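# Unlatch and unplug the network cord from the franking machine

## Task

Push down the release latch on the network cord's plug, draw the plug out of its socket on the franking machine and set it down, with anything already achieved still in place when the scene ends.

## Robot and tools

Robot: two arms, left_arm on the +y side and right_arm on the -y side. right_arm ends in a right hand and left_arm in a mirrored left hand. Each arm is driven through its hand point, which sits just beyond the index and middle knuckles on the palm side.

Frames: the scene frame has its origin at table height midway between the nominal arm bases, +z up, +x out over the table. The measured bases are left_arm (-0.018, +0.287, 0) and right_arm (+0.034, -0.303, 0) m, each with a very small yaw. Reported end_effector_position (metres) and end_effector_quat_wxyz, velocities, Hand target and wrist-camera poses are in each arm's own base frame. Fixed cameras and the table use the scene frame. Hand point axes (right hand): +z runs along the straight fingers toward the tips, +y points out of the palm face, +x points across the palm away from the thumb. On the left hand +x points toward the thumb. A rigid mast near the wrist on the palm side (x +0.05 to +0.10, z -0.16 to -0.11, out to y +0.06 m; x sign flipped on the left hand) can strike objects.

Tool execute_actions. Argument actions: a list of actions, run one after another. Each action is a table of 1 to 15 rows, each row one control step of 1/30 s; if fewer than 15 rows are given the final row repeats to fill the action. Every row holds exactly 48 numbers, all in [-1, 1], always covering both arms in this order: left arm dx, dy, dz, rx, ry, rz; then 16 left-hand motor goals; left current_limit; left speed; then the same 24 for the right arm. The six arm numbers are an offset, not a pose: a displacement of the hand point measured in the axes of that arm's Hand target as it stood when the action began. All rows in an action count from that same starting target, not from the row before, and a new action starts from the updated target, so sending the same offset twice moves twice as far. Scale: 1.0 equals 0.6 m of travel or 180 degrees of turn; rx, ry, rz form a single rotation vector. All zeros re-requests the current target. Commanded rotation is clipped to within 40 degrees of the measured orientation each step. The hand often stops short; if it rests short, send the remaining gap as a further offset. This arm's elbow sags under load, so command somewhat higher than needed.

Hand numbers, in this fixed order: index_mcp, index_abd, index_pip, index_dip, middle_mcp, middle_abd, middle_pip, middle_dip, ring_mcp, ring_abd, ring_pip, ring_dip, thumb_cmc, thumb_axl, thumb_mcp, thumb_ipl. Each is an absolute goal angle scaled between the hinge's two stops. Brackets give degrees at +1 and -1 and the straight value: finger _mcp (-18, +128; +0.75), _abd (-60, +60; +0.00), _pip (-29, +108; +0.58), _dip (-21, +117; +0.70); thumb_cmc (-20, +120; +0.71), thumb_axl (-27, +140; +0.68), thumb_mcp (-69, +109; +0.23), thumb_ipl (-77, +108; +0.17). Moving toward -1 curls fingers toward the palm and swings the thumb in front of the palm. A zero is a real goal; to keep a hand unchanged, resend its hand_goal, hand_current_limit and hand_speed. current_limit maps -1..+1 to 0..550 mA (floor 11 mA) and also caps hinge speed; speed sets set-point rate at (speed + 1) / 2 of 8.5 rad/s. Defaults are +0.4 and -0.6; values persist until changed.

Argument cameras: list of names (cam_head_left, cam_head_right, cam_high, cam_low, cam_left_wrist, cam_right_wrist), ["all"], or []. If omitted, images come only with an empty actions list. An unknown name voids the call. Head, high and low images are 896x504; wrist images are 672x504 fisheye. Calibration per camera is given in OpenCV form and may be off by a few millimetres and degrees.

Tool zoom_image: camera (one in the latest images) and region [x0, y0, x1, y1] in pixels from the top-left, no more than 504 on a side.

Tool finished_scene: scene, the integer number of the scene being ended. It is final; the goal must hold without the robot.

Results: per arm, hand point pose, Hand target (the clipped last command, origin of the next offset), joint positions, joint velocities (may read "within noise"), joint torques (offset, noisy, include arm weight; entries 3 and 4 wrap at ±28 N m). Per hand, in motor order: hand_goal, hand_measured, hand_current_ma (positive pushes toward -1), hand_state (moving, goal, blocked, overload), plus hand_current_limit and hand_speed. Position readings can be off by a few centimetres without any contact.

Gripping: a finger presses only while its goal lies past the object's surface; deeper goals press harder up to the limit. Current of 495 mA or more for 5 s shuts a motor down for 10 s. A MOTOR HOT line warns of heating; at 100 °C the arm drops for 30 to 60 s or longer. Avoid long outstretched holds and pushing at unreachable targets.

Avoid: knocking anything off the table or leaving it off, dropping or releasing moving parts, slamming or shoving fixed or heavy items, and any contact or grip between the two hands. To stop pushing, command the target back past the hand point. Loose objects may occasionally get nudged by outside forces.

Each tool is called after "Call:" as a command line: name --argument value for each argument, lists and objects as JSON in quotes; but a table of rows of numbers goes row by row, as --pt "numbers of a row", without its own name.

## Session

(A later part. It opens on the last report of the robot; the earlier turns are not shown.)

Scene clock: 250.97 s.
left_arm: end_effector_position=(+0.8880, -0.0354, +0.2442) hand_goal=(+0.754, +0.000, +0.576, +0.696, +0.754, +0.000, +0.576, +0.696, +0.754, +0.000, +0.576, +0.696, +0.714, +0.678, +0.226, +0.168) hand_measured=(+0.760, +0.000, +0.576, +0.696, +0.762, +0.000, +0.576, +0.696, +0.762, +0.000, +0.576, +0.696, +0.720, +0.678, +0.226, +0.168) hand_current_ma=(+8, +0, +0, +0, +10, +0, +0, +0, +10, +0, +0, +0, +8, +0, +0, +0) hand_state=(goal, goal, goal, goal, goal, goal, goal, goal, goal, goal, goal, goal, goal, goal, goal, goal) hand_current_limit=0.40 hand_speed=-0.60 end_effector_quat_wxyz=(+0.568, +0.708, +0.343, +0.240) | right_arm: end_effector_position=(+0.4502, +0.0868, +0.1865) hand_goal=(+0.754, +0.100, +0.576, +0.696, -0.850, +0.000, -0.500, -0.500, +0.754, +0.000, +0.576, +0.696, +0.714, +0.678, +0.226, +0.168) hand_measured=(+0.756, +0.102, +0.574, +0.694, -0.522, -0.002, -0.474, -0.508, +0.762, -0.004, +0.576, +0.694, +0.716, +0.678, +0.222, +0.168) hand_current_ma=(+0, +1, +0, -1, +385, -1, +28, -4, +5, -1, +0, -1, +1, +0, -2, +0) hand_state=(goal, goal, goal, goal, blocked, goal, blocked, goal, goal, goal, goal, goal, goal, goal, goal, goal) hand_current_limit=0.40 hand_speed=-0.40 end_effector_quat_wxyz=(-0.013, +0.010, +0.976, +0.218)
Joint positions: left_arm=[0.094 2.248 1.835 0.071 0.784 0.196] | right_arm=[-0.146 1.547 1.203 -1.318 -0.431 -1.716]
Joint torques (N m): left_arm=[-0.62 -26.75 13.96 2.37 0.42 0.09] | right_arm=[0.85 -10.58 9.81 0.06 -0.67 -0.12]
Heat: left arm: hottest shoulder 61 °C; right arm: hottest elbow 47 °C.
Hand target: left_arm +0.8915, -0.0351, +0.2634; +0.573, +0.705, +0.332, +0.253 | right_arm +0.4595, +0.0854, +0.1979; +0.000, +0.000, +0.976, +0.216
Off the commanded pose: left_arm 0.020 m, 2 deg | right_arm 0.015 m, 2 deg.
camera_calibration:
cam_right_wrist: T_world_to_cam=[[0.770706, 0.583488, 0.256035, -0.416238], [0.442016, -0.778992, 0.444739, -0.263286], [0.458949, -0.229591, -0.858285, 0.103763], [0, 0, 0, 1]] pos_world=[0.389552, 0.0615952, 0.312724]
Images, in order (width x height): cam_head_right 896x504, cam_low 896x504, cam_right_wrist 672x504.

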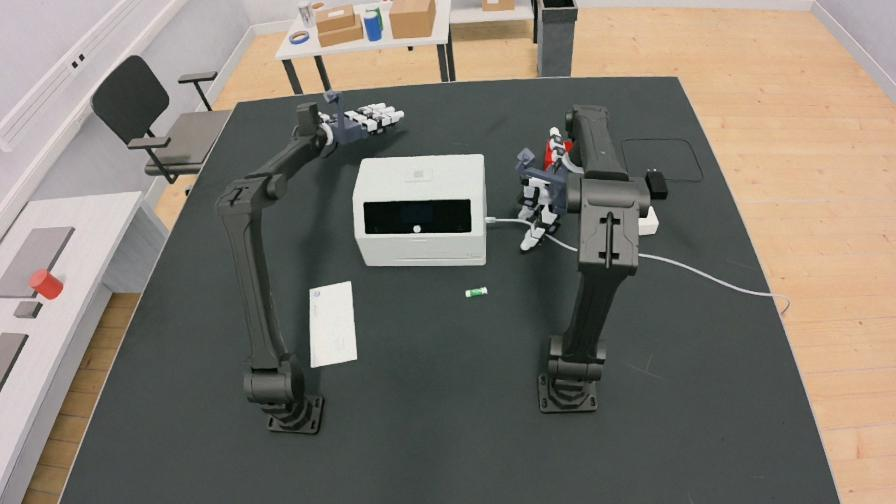

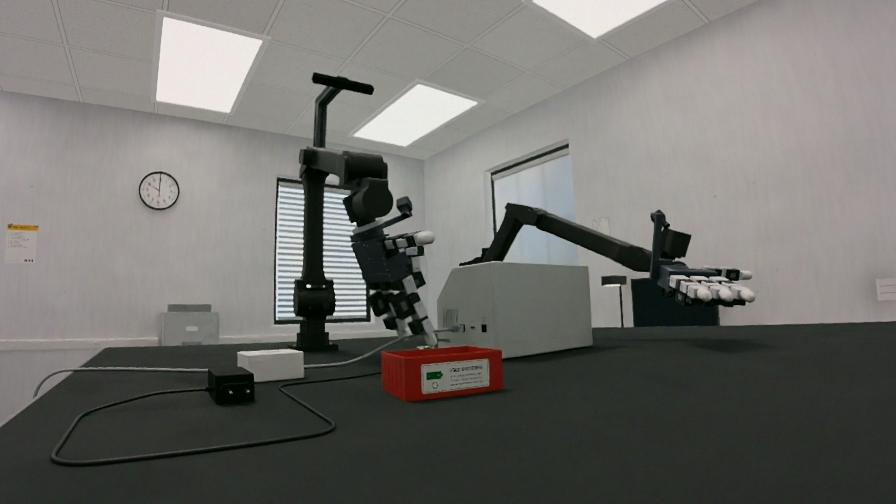

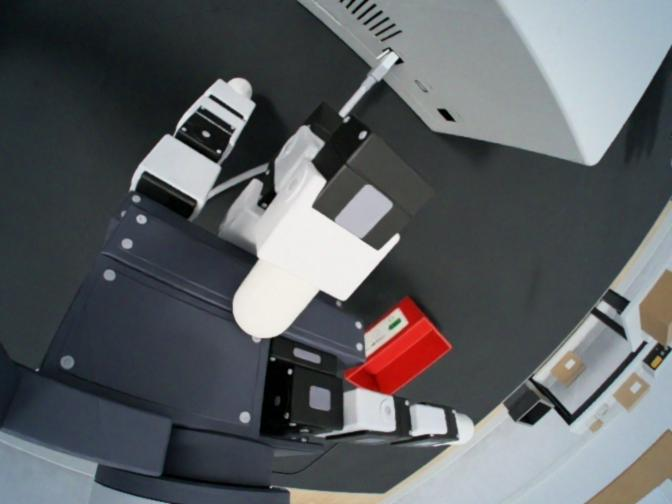

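Call:
execute_actions --actions '[[[0,0,0,0,0,0,0.754,0,0.576,0.696,0.754,0,0.576,0.696,0.754,0,0.576,0.696,0.714,0.678,0.226,0.168,0.4,-0.6,-0.0425,0,-0.03,0,0,0,0.754,0,0.576,0.696,-0.5,0,-0.47,-0.5,0.754,0,0.576,0.696,0.714,0.678,0.226,0.168,0.4,-0.4]],[[0,0,0,0,0,0,0.754,0,0.576,0.696,0.754,0,0.576,0.696,0.754,0,0.576,0.696,0.714,0.678,0.226,0.168,0.4,-0.6,0,0.0865,0.0023,0,0,0,0.754,-0.18,0.576,0.696,-0.5,0,-0.47,-0.5,0.754,0.18,0.576,0.696,0.714,0.678,0.226,0.168,0.4,-0.4]],[[0,0,0,0,0,0,0.754,0,0.576,0.696,0.754,0,0.576,0.696,0.754,0,0.576,0.696,0.714,0.678,0.226,0.168,0.4,-0.6,0,-0.0211,0.0453,0,0,0,0.754,-0.18,0.576,0.696,-0.5,0,-0.47,-0.5,0.754,0.18,0.576,0.696,0.714,0.678,0.226,0.168,0.4,-0.4]]]' --cameras '["cam_right_wrist","cam_low","cam_head_right","cam_high"]'

Call:
zoom_image --camera "cam_low" --region '[410, 285, 490, 345]'

Call:
zoom_image --camera "cam_head_right" --region '[465, 180, 545, 240]'

Scene clock: 258.47 s.
left_arm: end_effector_position=(+0.8880, -0.0354, +0.2442) hand_goal=(+0.754, +0.000, +0.576, +0.696, +0.754, +0.000, +0.576, +0.696, +0.754, +0.000, +0.576, +0.696, +0.714, +0.678, +0.226, +0.168) hand_measured=(+0.760, +0.000, +0.576, +0.696, +0.762, +0.000, +0.576, +0.696, +0.762, +0.000, +0.576, +0.696, +0.720, +0.678, +0.226, +0.168) hand_current_ma=(+8, +0, +0, +0, +10, +0, +0, +0, +10, +0, +0, +0, +8, +0, +0, +0) hand_state=(goal, goal, goal, goal, goal, goal, goal, goal, goal, goal, goal, goal, goal, goal, goal, goal) hand_current_limit=0.40 hand_speed=-0.60 end_effector_quat_wxyz=(+0.568, +0.708, +0.343, +0.240) | right_arm: end_effector_position=(+0.4806, +0.1283, +0.2081) hand_goal=(+0.754, -0.180, +0.576, +0.696, -0.500, +0.000, -0.470, -0.500, +0.754, +0.180, +0.576, +0.696, +0.714, +0.678, +0.226, +0.168) hand_measured=(+0.756, -0.176, +0.574, +0.694, -0.492, -0.002, -0.468, -0.504, +0.760, +0.176, +0.576, +0.694, +0.716, +0.678, +0.222, +0.168) hand_current_ma=(+0, +1, +0, -1, +5, -1, +1, -1, +3, -1, +0, -1, +1, +0, -2, +0) hand_state=(goal, goal, goal, goal, goal, goal, goal, goal, goal, goal, goal, goal, goal, goal, goal, goal) hand_current_limit=0.40 hand_speed=-0.40 end_effector_quat_wxyz=(+0.000, -0.010, +0.976, +0.217)
Joint positions: left_arm=[0.094 2.248 1.835 0.071 0.784 0.196] | right_arm=[-0.048 1.587 1.308 -1.32 -0.437 -1.646]
Joint torques (N m): left_arm=[-0.56 -26.75 13.96 2.37 0.42 0.09] | right_arm=[0.62 -11.28 7.41 0.77 -0.62 0.18]
Heat: left arm: hottest shoulder 61 °C; right arm: hottest elbow 47 °C.
Hand target: left_arm +0.8915, -0.0351, +0.2634; +0.573, +0.705, +0.332, +0.253 | right_arm +0.4851, +0.1254, +0.2049; +0.000, +0.000, +0.976, +0.216
Off the commanded pose: left_arm 0.020 m, 2 deg | right_arm 0.006 m, 1 deg.
camera_calibration:
cam_right_wrist: T_world_to_cam=[[0.741465, 0.609351, 0.28093, -0.463923], [0.452888, -0.763406, 0.460548, -0.264552], [0.495099, -0.21425, -0.842006, 0.0952404], [0, 0, 0, 1]] pos_world=[0.416642, 0.101136, 0.332362]
Images, in order (width x height): cam_head_right 896x504, cam_high 896x504, cam_low 896x504, cam_right_wrist 672x504.

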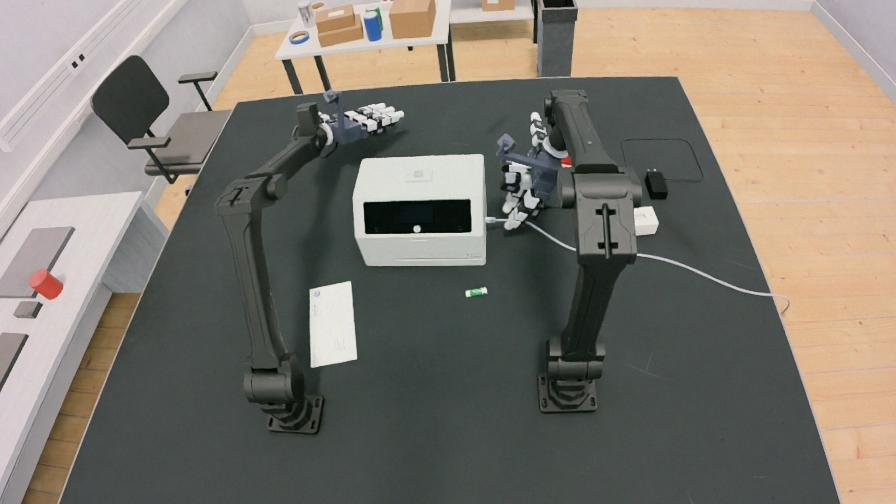

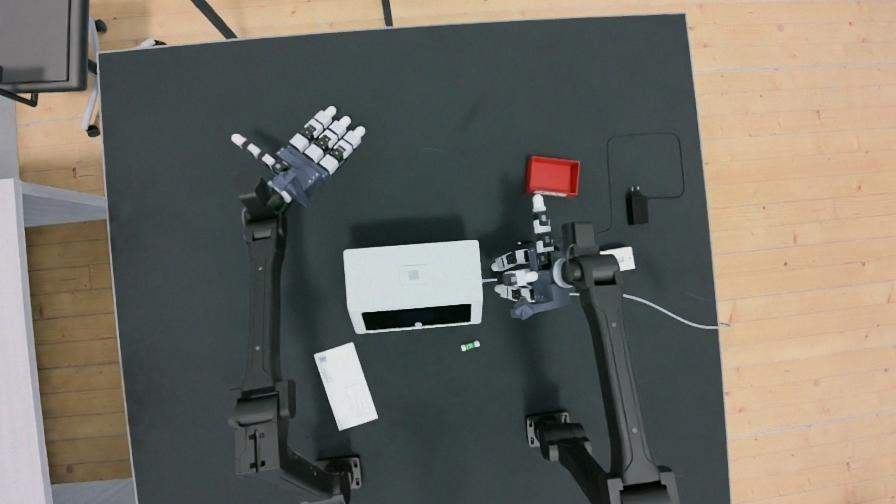

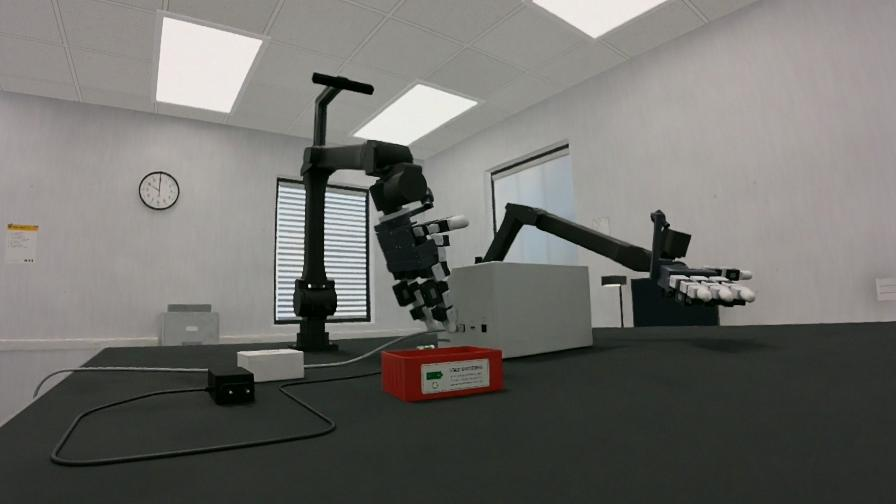

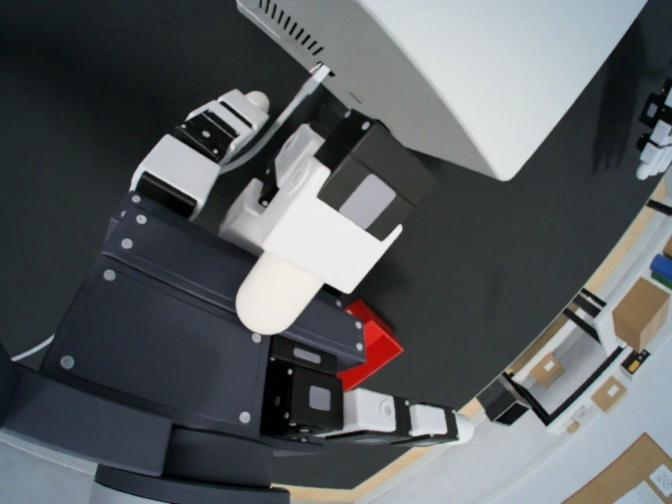

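Scaled by 6.300 from the camera's 896x504 image, which has a finer 1280x720 frame.

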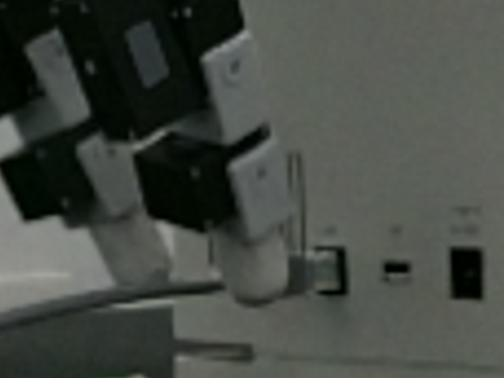

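Scaled by 6.300 from the camera's 896x504 image, which has a finer 1280x720 frame.

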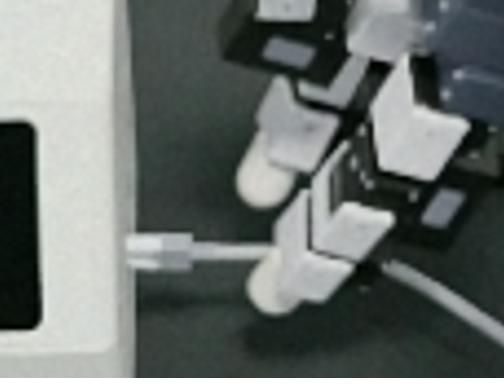

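Call:
execute_actions --actions '[[[0,0,0,0,0,0,0.754,0,0.576,0.696,0.754,0,0.576,0.696,0.754,0,0.576,0.696,0.714,0.678,0.226,0.168,0.4,-0.6,0.0043,0.03,0.026,0,0,0,0.754,-0.18,0.576,0.696,-0.5,0,-0.47,-0.5,0.754,0.18,0.576,0.696,0.714,0.678,0.226,0.168,0.4,-0.4]],[[0,0,0,0,0,0,0.754,0,0.576,0.696,0.754,0,0.576,0.696,0.754,0,0.576,0.696,0.714,0.678,0.226,0.168,0.4,-0.6,0,0.0461,0.0221,0,0,0,0.754,-0.18,0.576,0.696,-0.5,0,-0.47,-0.5,0.754,0.18,0.576,0.696,0.714,0.678,0.226,0.168,0.4,-0.4]]]' --cameras '["cam_right_wrist","cam_low","cam_head_right","cam_high"]'

Call:
zoom_image --camera "cam_low" --region '[430, 300, 490, 345]'

Call:
zoom_image --camera "cam_head_right" --region '[465, 190, 525, 235]'

Call:
zoom_image --camera "cam_right_wrist" --region '[230, 70, 350, 160]'

Scene clock: 267.57 s.
left_arm: end_effector_position=(+0.8880, -0.0354, +0.2442) hand_goal=(+0.754, +0.000, +0.576, +0.696, +0.754, +0.000, +0.576, +0.696, +0.754, +0.000, +0.576, +0.696, +0.714, +0.678, +0.226, +0.168) hand_measured=(+0.760, +0.000, +0.576, +0.696, +0.762, +0.000, +0.576, +0.696, +0.762, +0.000, +0.576, +0.696, +0.720, +0.678, +0.226, +0.168) hand_current_ma=(+8, +0, +0, +0, +10, +0, +0, +0, +10, +0, +0, +0, +8, +0, +0, +0) hand_state=(goal, goal, goal, goal, goal, goal, goal, goal, goal, goal, goal, goal, goal, goal, goal, goal) hand_current_limit=0.40 hand_speed=-0.60 end_effector_quat_wxyz=(+0.568, +0.708, +0.343, +0.240) | right_arm: end_effector_position=(+0.4797, +0.1687, +0.1931) hand_goal=(+0.754, -0.180, +0.576, +0.696, -0.500, +0.000, -0.470, -0.500, +0.754, +0.180, +0.576, +0.696, +0.714, +0.678, +0.226, +0.168) hand_measured=(+0.756, -0.176, +0.574, +0.694, -0.500, -0.002, -0.468, -0.504, +0.758, +0.176, +0.576, +0.694, +0.716, +0.678, +0.222, +0.168) hand_current_ma=(+0, +1, +0, -1, +0, -1, +1, -1, +2, -1, +0, -1, +1, +0, -2, +0) hand_state=(goal, goal, goal, goal, goal, goal, goal, goal, goal, goal, goal, goal, goal, goal, goal, goal) hand_current_limit=0.40 hand_speed=-0.40 end_effector_quat_wxyz=(-0.006, -0.002, +0.977, +0.211)
Joint positions: left_arm=[0.094 2.248 1.835 0.071 0.784 0.196] | right_arm=[0.044 1.587 1.274 -1.251 -0.425 -1.53]
Joint torques (N m): left_arm=[-0.5 -26.81 13.96 2.37 0.42 0.09] | right_arm=[2.26 -12.04 7.62 1.03 -1.07 0.3]
Heat: left arm: hottest shoulder 61 °C; right arm: hottest elbow 45 °C.
Hand target: left_arm +0.8915, -0.0351, +0.2634; +0.573, +0.705, +0.332, +0.253 | right_arm +0.4826, +0.1789, +0.1980; +0.000, +0.000, +0.976, +0.216
Off the commanded pose: left_arm 0.020 m, 2 deg | right_arm 0.012 m, 1 deg.
camera_calibration:
cam_right_wrist: T_world_to_cam=[[0.753404, 0.602994, 0.26226, -0.484746], [0.449277, -0.763275, 0.464286, -0.225361], [0.480138, -0.231968, -0.845966, 0.102621], [0, 0, 0, 1]] pos_world=[0.417187, 0.144091, 0.318575]
Images, in order (width x height): cam_head_right 896x504, cam_high 896x504, cam_low 896x504, cam_right_wrist 672x504.

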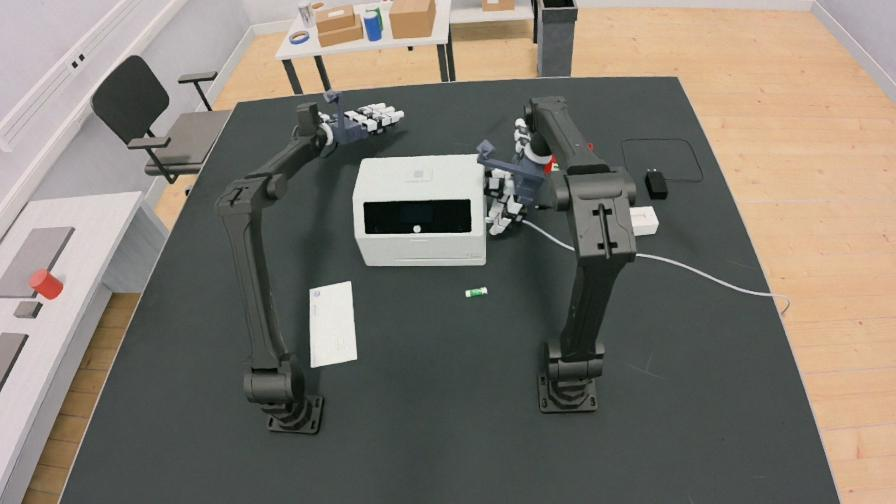

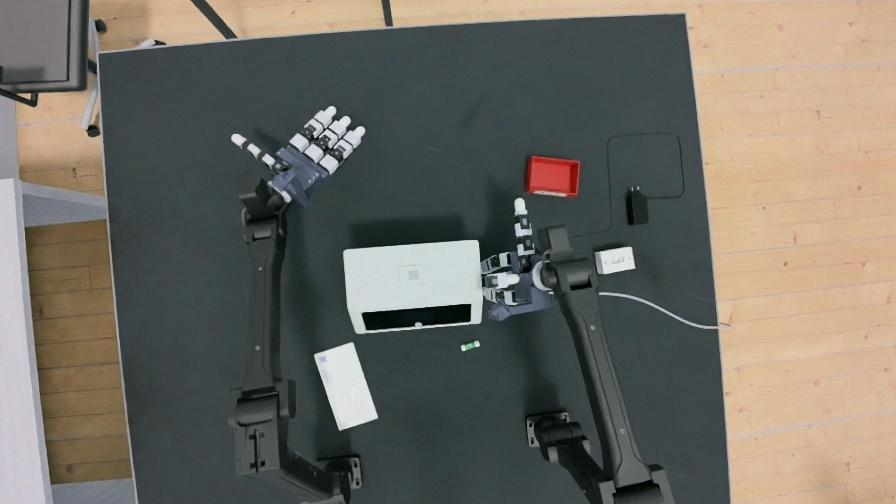

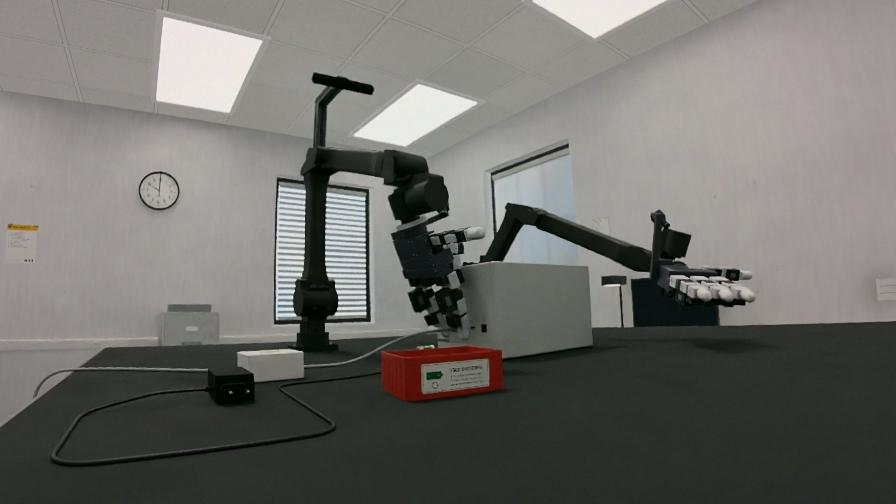

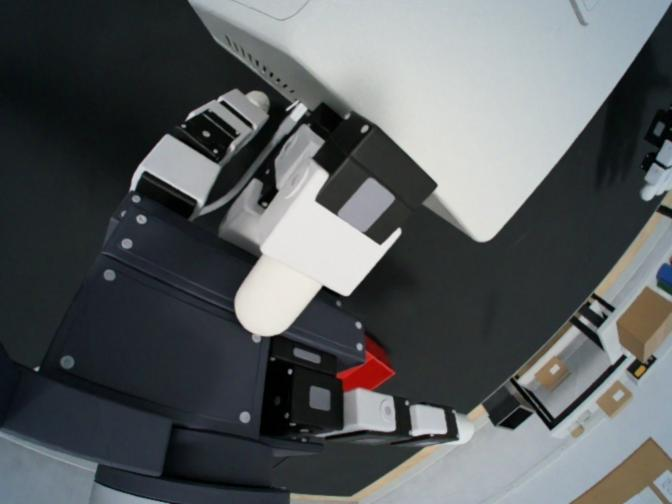

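Scaled by 8.400 from the camera's 896x504 image, which has a finer 1280x720 frame.

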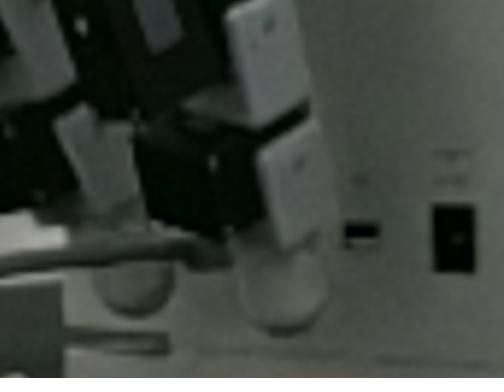

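Scaled by 8.400 from the camera's 896x504 image, which has a finer 1280x720 frame.

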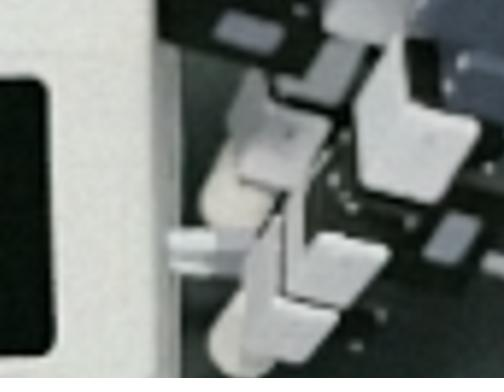

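Scaled by 4.200 from the camera's 672x504 image, which has a finer 960x720 frame.

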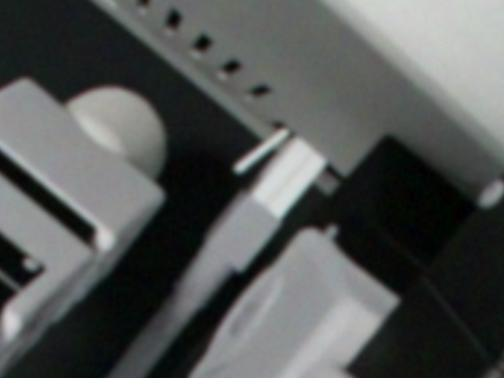

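Call:
execute_actions --actions '[[[0,0,0,0,0,0,0.754,0,0.576,0.696,0.754,0,0.576,0.696,0.754,0,0.576,0.696,0.714,0.678,0.226,0.168,0.4,-0.6,0.001,0.032,-0.053,0,0,0,0.754,-0.18,0.576,0.696,-0.5,0,-0.47,-0.5,0.754,0.18,0.576,0.696,0.714,0.678,0.226,0.168,0.4,-0.4]],[[0,0,0,0,0,0,0.754,0,0.576,0.696,0.754,0,0.576,0.696,0.754,0,0.576,0.696,0.714,0.678,0.226,0.168,0.4,-0.6,0,-0.0238,0.055,0,0,0,0.754,-0.18,0.576,0.696,-0.5,0,-0.47,-0.5,0.754,0.18,0.576,0.696,0.714,0.678,0.226,0.168,0.4,-0.4]]]'

Scene clock: 271.47 s.
left_arm: end_effector_position=(+0.8880, -0.0354, +0.2442) hand_goal=(+0.754, +0.000, +0.576, +0.696, +0.754, +0.000, +0.576, +0.696, +0.754, +0.000, +0.576, +0.696, +0.714, +0.678, +0.226, +0.168) hand_measured=(+0.760, +0.000, +0.576, +0.696, +0.762, +0.000, +0.576, +0.696, +0.762, +0.000, +0.576, +0.696, +0.720, +0.678, +0.226, +0.168) hand_current_ma=(+8, +0, +0, +0, +10, +0, +0, +0, +10, +0, +0, +0, +8, +0, +0, +0) hand_state=(goal, goal, goal, goal, goal, goal, goal, goal, goal, goal, goal, goal, goal, goal, goal, goal) hand_current_limit=0.40 hand_speed=-0.60 end_effector_quat_wxyz=(+0.568, +0.708, +0.343, +0.240) | right_arm: end_effector_position=(+0.4797, +0.1689, +0.1915) hand_goal=(+0.754, -0.180, +0.576, +0.696, -0.500, +0.000, -0.470, -0.500, +0.754, +0.180, +0.576, +0.696, +0.714, +0.678, +0.226, +0.168) hand_measured=(+0.756, -0.176, +0.574, +0.694, -0.500, -0.002, -0.468, -0.504, +0.758, +0.176, +0.576, +0.694, +0.716, +0.678, +0.222, +0.168) hand_current_ma=(+0, +1, +0, -1, +0, -1, +1, -1, +2, -1, +0, -1, +1, +0, -2, +0) hand_state=(goal, goal, goal, goal, goal, goal, goal, goal, goal, goal, goal, goal, goal, goal, goal, goal) hand_current_limit=0.40 hand_speed=-0.40 end_effector_quat_wxyz=(-0.012, +0.010, +0.978, +0.209)
Joint positions: left_arm=[0.094 2.248 1.835 0.071 0.784 0.196] | right_arm=[0.046 1.586 1.271 -1.256 -0.423 -1.504]
Joint torques (N m): left_arm=[-0.5 -26.75 13.96 2.37 0.42 0.08] | right_arm=[2.78 -12.22 7.72 1.43 -1.15 0.16]
Heat: left arm: hottest shoulder 61 °C; right arm: hottest elbow 45 °C.
Hand target: left_arm +0.8915, -0.0351, +0.2634; +0.573, +0.705, +0.332, +0.253 | right_arm +0.4819, +0.1840, +0.1990; +0.000, +0.000, +0.976, +0.216
Off the commanded pose: left_arm 0.020 m, 2 deg | right_arm 0.017 m, 2 deg.

Call:
execute_actions --actions '[[[0,0,0,0,0,0,0.754,0,0.576,0.696,0.754,0,0.576,0.696,0.754,0,0.576,0.696,0.714,0.678,0.226,0.168,0.4,-0.6,0,-0.0633,-0.0773,0,0,0,0.754,-0.18,0.576,0.696,-0.5,0,-0.47,-0.5,0.754,0.18,0.576,0.696,0.714,0.678,0.226,0.168,0.4,-0.4]],[[0,0,0,0,0,0,0.754,0,0.576,0.696,0.754,0,0.576,0.696,0.754,0,0.576,0.696,0.714,0.678,0.226,0.168,0.4,-0.6,0,0,0,0,0,0,0.754,-0.18,0.576,0.696,-0.95,0,-0.08,0.55,0.754,0.18,0.576,0.696,0.714,0.678,0.226,0.168,0.4,-0.4]],[[0,0,0,0,0,0,0.754,0,0.576,0.696,0.754,0,0.576,0.696,0.754,0,0.576,0.696,0.714,0.678,0.226,0.168,0.4,-0.6,0,0.084,0.0207,0,0,0,0.754,-0.18,0.576,0.696,-0.95,0,-0.08,0.55,0.754,0.18,0.576,0.696,0.714,0.678,0.226,0.168,0.4,-0.4]],[[0,0,0,0,0,0,0.754,0,0.576,0.696,0.754,0,0.576,0.696,0.754,0,0.576,0.696,0.714,0.678,0.226,0.168,0.4,-0.6,0,-0.0239,0.0514,0,0,0,0.754,-0.18,0.576,0.696,-0.95,0,-0.08,0.55,0.754,0.18,0.576,0.696,0.714,0.678,0.226,0.168,0.4,-0.4]]]' --cameras '["cam_right_wrist","cam_low","cam_head_right"]'

Call:
zoom_image --camera "cam_low" --region '[430, 300, 490, 345]'

Call:
zoom_image --camera "cam_head_right" --region '[465, 190, 525, 235]'

Call:
zoom_image --camera "cam_right_wrist" --region '[230, 70, 350, 160]'

Scene clock: 280.47 s.
left_arm: end_effector_position=(+0.8880, -0.0354, +0.2442) hand_goal=(+0.754, +0.000, +0.576, +0.696, +0.754, +0.000, +0.576, +0.696, +0.754, +0.000, +0.576, +0.696, +0.714, +0.678, +0.226, +0.168) hand_measured=(+0.760, +0.000, +0.576, +0.696, +0.762, +0.000, +0.576, +0.696, +0.762, +0.000, +0.576, +0.696, +0.720, +0.678, +0.226, +0.168) hand_current_ma=(+8, +0, +0, +0, +10, +0, +0, +0, +10, +0, +0, +0, +8, +0, +0, +0) hand_state=(goal, goal, goal, goal, goal, goal, goal, goal, goal, goal, goal, goal, goal, goal, goal, goal) hand_current_limit=0.40 hand_speed=-0.60 end_effector_quat_wxyz=(+0.568, +0.708, +0.343, +0.240) | right_arm: end_effector_position=(+0.4786, +0.1768, +0.1977) hand_goal=(+0.754, -0.180, +0.576, +0.696, -0.950, +0.000, -0.080, +0.550, +0.754, +0.180, +0.576, +0.696, +0.714, +0.678, +0.226, +0.168) hand_measured=(+0.760, -0.176, +0.580, +0.700, -0.940, -0.002, -0.082, +0.546, +0.758, +0.176, +0.576, +0.694, +0.716, +0.678, +0.222, +0.168) hand_current_ma=(+4, +1, +2, +1, +6, -1, -1, -1, +2, -1, +0, -1, +1, +0, -2, +0) hand_state=(goal, goal, goal, goal, goal, goal, goal, goal, goal, goal, goal, goal, goal, goal, goal, goal) hand_current_limit=0.40 hand_speed=-0.40 end_effector_quat_wxyz=(-0.005, -0.002, +0.977, +0.214)
Joint positions: left_arm=[0.094 2.248 1.835 0.071 0.784 0.196] | right_arm=[0.059 1.581 1.276 -1.252 -0.432 -1.513]
Joint torques (N m): left_arm=[-0.5 -26.81 13.96 2.37 0.42 0.09] | right_arm=[1.44 -11.87 7.75 1.02 -0.78 0.22]
Heat: left arm: hottest shoulder 61 °C; right arm: hottest elbow 45 °C.
Hand target: left_arm +0.8915, -0.0351, +0.2634; +0.573, +0.705, +0.332, +0.253 | right_arm +0.4819, +0.1808, +0.2011; +0.000, +0.000, +0.976, +0.216
Off the commanded pose: left_arm 0.020 m, 2 deg | right_arm 0.006 m, 1 deg.
camera_calibration:
cam_right_wrist: T_world_to_cam=[[0.752932, 0.601478, 0.267055, -0.490363], [0.449312, -0.76633, 0.459191, -0.219322], [0.480845, -0.225749, -0.847246, 0.107663], [0, 0, 0, 1]] pos_world=[0.415985, 0.151174, 0.322881]
Images, in order (width x height): cam_head_right 896x504, cam_low 896x504, cam_right_wrist 672x504.

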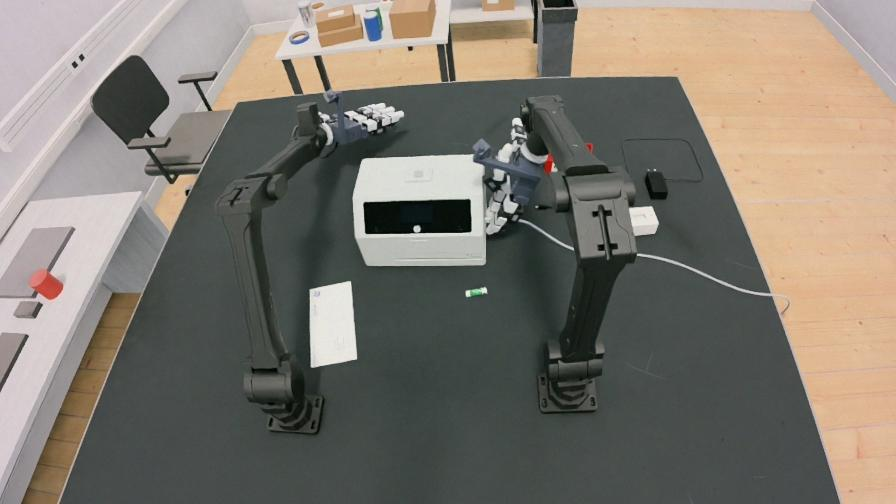

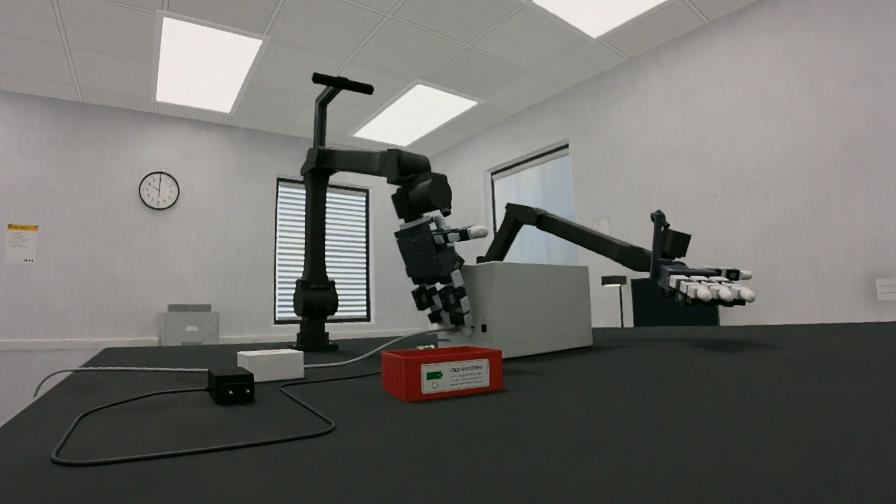

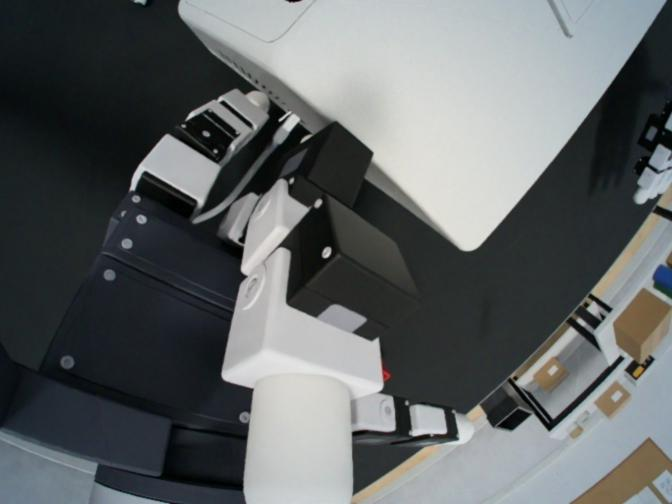

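Scaled by 8.400 from the camera's 896x504 image, which has a finer 1280x720 frame.

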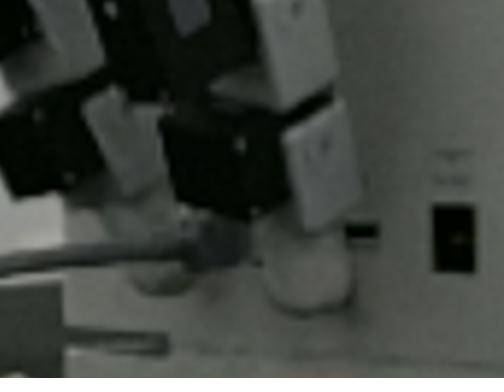

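Scaled by 8.400 from the camera's 896x504 image, which has a finer 1280x720 frame.

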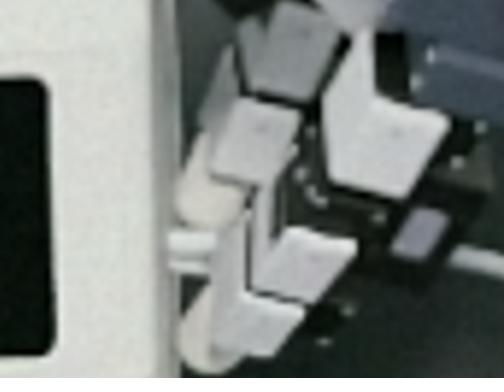

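Scaled by 4.200 from the camera's 672x504 image, which has a finer 960x720 frame.

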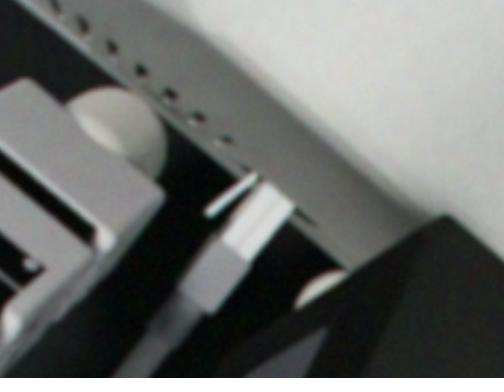

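Call:
execute_actions --actions '[[[0,0,0,0,0,0,0.754,0,0.576,0.696,0.754,0,0.576,0.696,0.754,0,0.576,0.696,0.714,0.678,0.226,0.168,0.4,-0.6,0,0.0211,-0.0453,0,0,0,0.754,-0.18,0.576,0.696,-0.95,0,-0.08,0.55,0.754,0.18,0.576,0.696,0.714,0.678,0.226,0.168,0.4,-0.4]],[[0,0,0,0,0,0,0.754,0,0.576,0.696,0.754,0,0.576,0.696,0.754,0,0.576,0.696,0.714,0.678,0.226,0.168,0.4,-0.6,0,-0.0195,0.04,0,0,0,0.754,-0.18,0.576,0.696,-0.95,0,-0.08,0.55,0.754,0.18,0.576,0.696,0.714,0.678,0.226,0.168,0.4,-0.4]]]'

Call:
execute_actions --actions '[]'

Call:
zoom_image --camera "cam_low" --region '[430, 300, 490, 345]'

Call:
zoom_image --camera "cam_right_wrist" --region '[230, 70, 350, 160]'

Scene clock: 284.67 s.
left_arm: end_effector_position=(+0.8880, -0.0354, +0.2442) hand_goal=(+0.754, +0.000, +0.576, +0.696, +0.754, +0.000, +0.576, +0.696, +0.754, +0.000, +0.576, +0.696, +0.714, +0.678, +0.226, +0.168) hand_measured=(+0.760, +0.000, +0.576, +0.696, +0.762, +0.000, +0.576, +0.696, +0.762, +0.000, +0.576, +0.696, +0.720, +0.678, +0.226, +0.168) hand_current_ma=(+8, +0, +0, +0, +10, +0, +0, +0, +10, +0, +0, +0, +8, +0, +0, +0) hand_state=(goal, goal, goal, goal, goal, goal, goal, goal, goal, goal, goal, goal, goal, goal, goal, goal) hand_current_limit=0.40 hand_speed=-0.60 end_effector_quat_wxyz=(+0.568, +0.708, +0.343, +0.240) | right_arm: end_effector_position=(+0.4781, +0.1767, +0.1989) hand_goal=(+0.754, -0.180, +0.576, +0.696, -0.950, +0.000, -0.080, +0.550, +0.754, +0.180, +0.576, +0.696, +0.714, +0.678, +0.226, +0.168) hand_measured=(+0.760, -0.176, +0.580, +0.700, -0.940, -0.002, -0.082, +0.546, +0.758, +0.176, +0.576, +0.694, +0.716, +0.678, +0.222, +0.168) hand_current_ma=(+4, +2, +1, +1, +6, -1, -1, -1, +2, -1, +0, -1, +1, +0, -2, +0) hand_state=(goal, goal, goal, goal, goal, goal, goal, goal, goal, goal, goal, goal, goal, goal, goal, goal) hand_current_limit=0.40 hand_speed=-0.40 end_effector_quat_wxyz=(-0.008, -0.001, +0.977, +0.214)
Joint positions: left_arm=[0.094 2.248 1.835 0.071 0.784 0.196] | right_arm=[0.059 1.581 1.28 -1.26 -0.432 -1.512]
Joint torques (N m): left_arm=[-0.56 -26.81 13.97 2.37 0.42 0.09] | right_arm=[1.38 -12.04 7.9 0.84 -0.78 0.17]
Heat: left arm: hottest shoulder 61 °C; right arm: hottest elbow 45 °C.
Hand target: left_arm +0.8915, -0.0351, +0.2634; +0.573, +0.705, +0.332, +0.253 | right_arm +0.4819, +0.1804, +0.2044; +0.000, +0.000, +0.976, +0.216
Off the commanded pose: left_arm 0.020 m, 2 deg | right_arm 0.008 m, 1 deg.

Scene clock: 284.67 s.
left_arm: end_effector_position=(+0.8880, -0.0354, +0.2442) hand_goal=(+0.754, +0.000, +0.576, +0.696, +0.754, +0.000, +0.576, +0.696, +0.754, +0.000, +0.576, +0.696, +0.714, +0.678, +0.226, +0.168) hand_measured=(+0.760, +0.000, +0.576, +0.696, +0.762, +0.000, +0.576, +0.696, +0.762, +0.000, +0.576, +0.696, +0.720, +0.678, +0.226, +0.168) hand_current_ma=(+8, +0, +0, +0, +10, +0, +0, +0, +10, +0, +0, +0, +8, +0, +0, +0) hand_state=(goal, goal, goal, goal, goal, goal, goal, goal, goal, goal, goal, goal, goal, goal, goal, goal) hand_current_limit=0.40 hand_speed=-0.60 end_effector_quat_wxyz=(+0.568, +0.708, +0.343, +0.240) | right_arm: end_effector_position=(+0.4781, +0.1767, +0.1989) hand_goal=(+0.754, -0.180, +0.576, +0.696, -0.950, +0.000, -0.080, +0.550, +0.754, +0.180, +0.576, +0.696, +0.714, +0.678, +0.226, +0.168) hand_measured=(+0.760, -0.176, +0.580, +0.700, -0.940, -0.002, -0.082, +0.546, +0.758, +0.176, +0.576, +0.694, +0.716, +0.678, +0.222, +0.168) hand_current_ma=(+4, +2, +1, +1, +6, -1, -1, -1, +2, -1, +0, -1, +1, +0, -2, +0) hand_state=(goal, goal, goal, goal, goal, goal, goal, goal, goal, goal, goal, goal, goal, goal, goal, goal) hand_current_limit=0.40 hand_speed=-0.40 end_effector_quat_wxyz=(-0.008, -0.001, +0.977, +0.214)
Joint positions: left_arm=[0.094 2.248 1.835 0.071 0.784 0.196] | right_arm=[0.059 1.581 1.28 -1.26 -0.432 -1.512]
Joint velocities: within noise
Joint torques (N m): left_arm=[-0.56 -26.81 13.97 2.37 0.42 0.09] | right_arm=[1.38 -12.04 7.9 0.84 -0.78 0.17]
Heat: left arm: hottest shoulder 61 °C; right arm: hottest elbow 45 °C.
Hand target: left_arm +0.8915, -0.0351, +0.2634; +0.573, +0.705, +0.332, +0.253 | right_arm +0.4819, +0.1804, +0.2044; +0.000, +0.000, +0.976, +0.216
Off the commanded pose: left_arm 0.020 m, 2 deg | right_arm 0.008 m, 1 deg.
camera_calibration:
cam_right_wrist: T_world_to_cam=[[0.754763, 0.60102, 0.262884, -0.490293], [0.451203, -0.766519, 0.457017, -0.220208], [0.476182, -0.226325, -0.849722, 0.111755], [0, 0, 0, 1]] pos_world=[0.416198, 0.151176, 0.32449]

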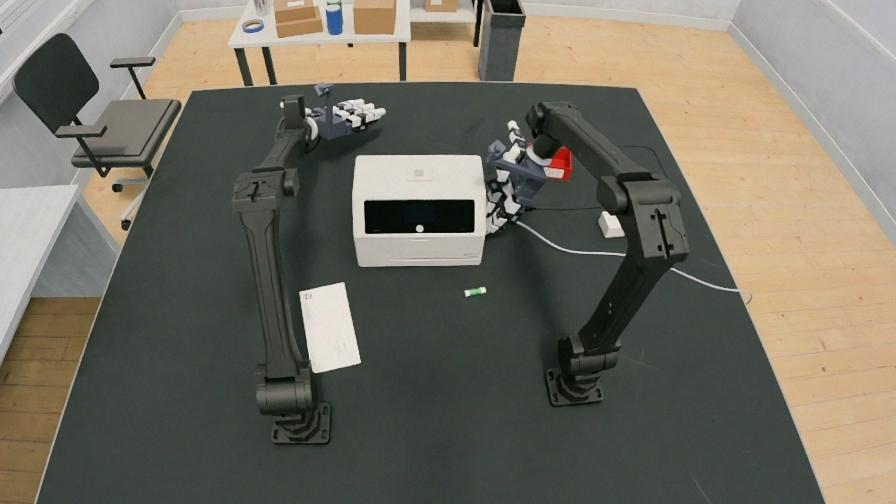

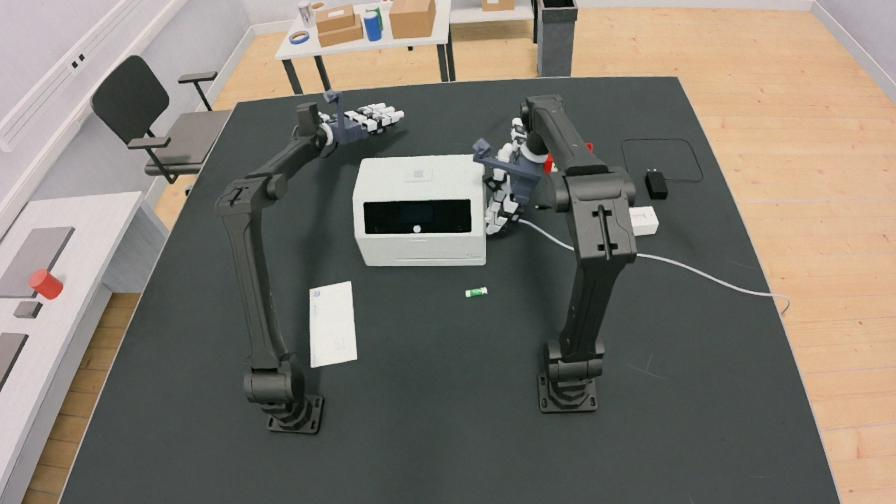

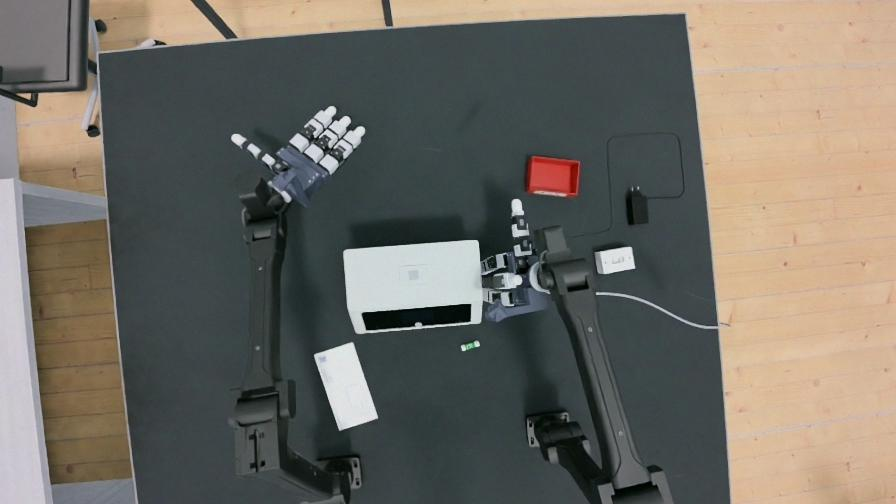

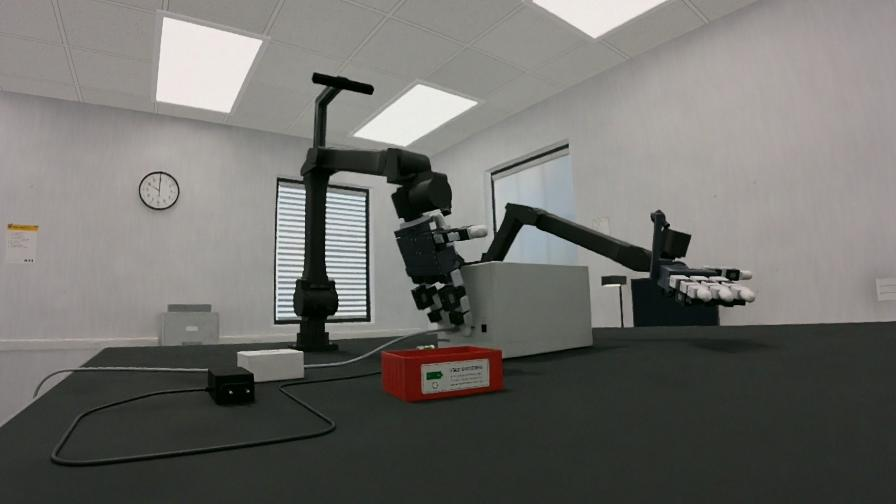

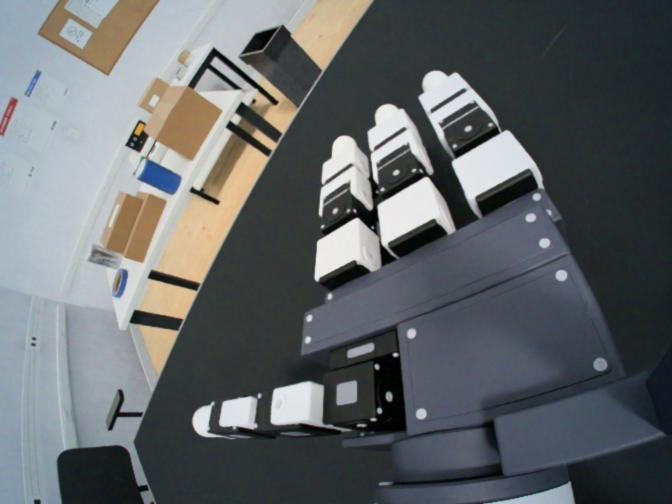

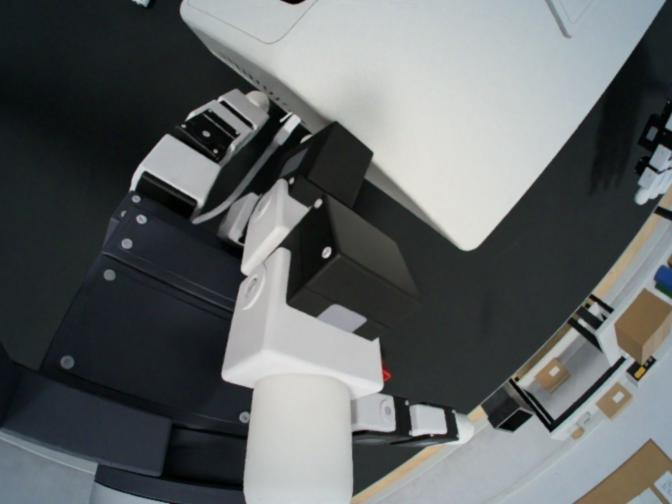

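Scaled by 8.400 from the camera's 896x504 image, which has a finer 1280x720 frame.

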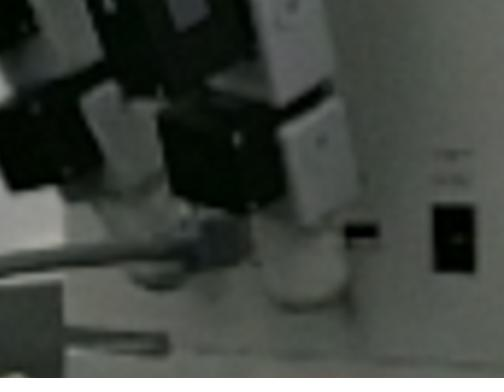

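Scaled by 4.200 from the camera's 672x504 image, which has a finer 960x720 frame.

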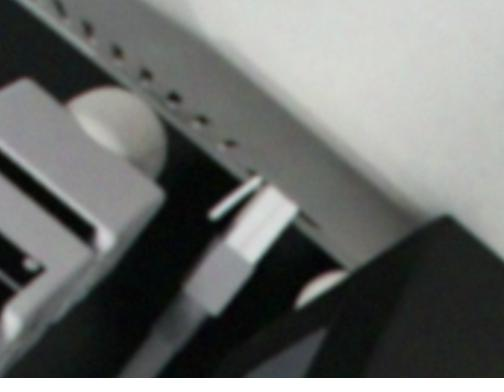

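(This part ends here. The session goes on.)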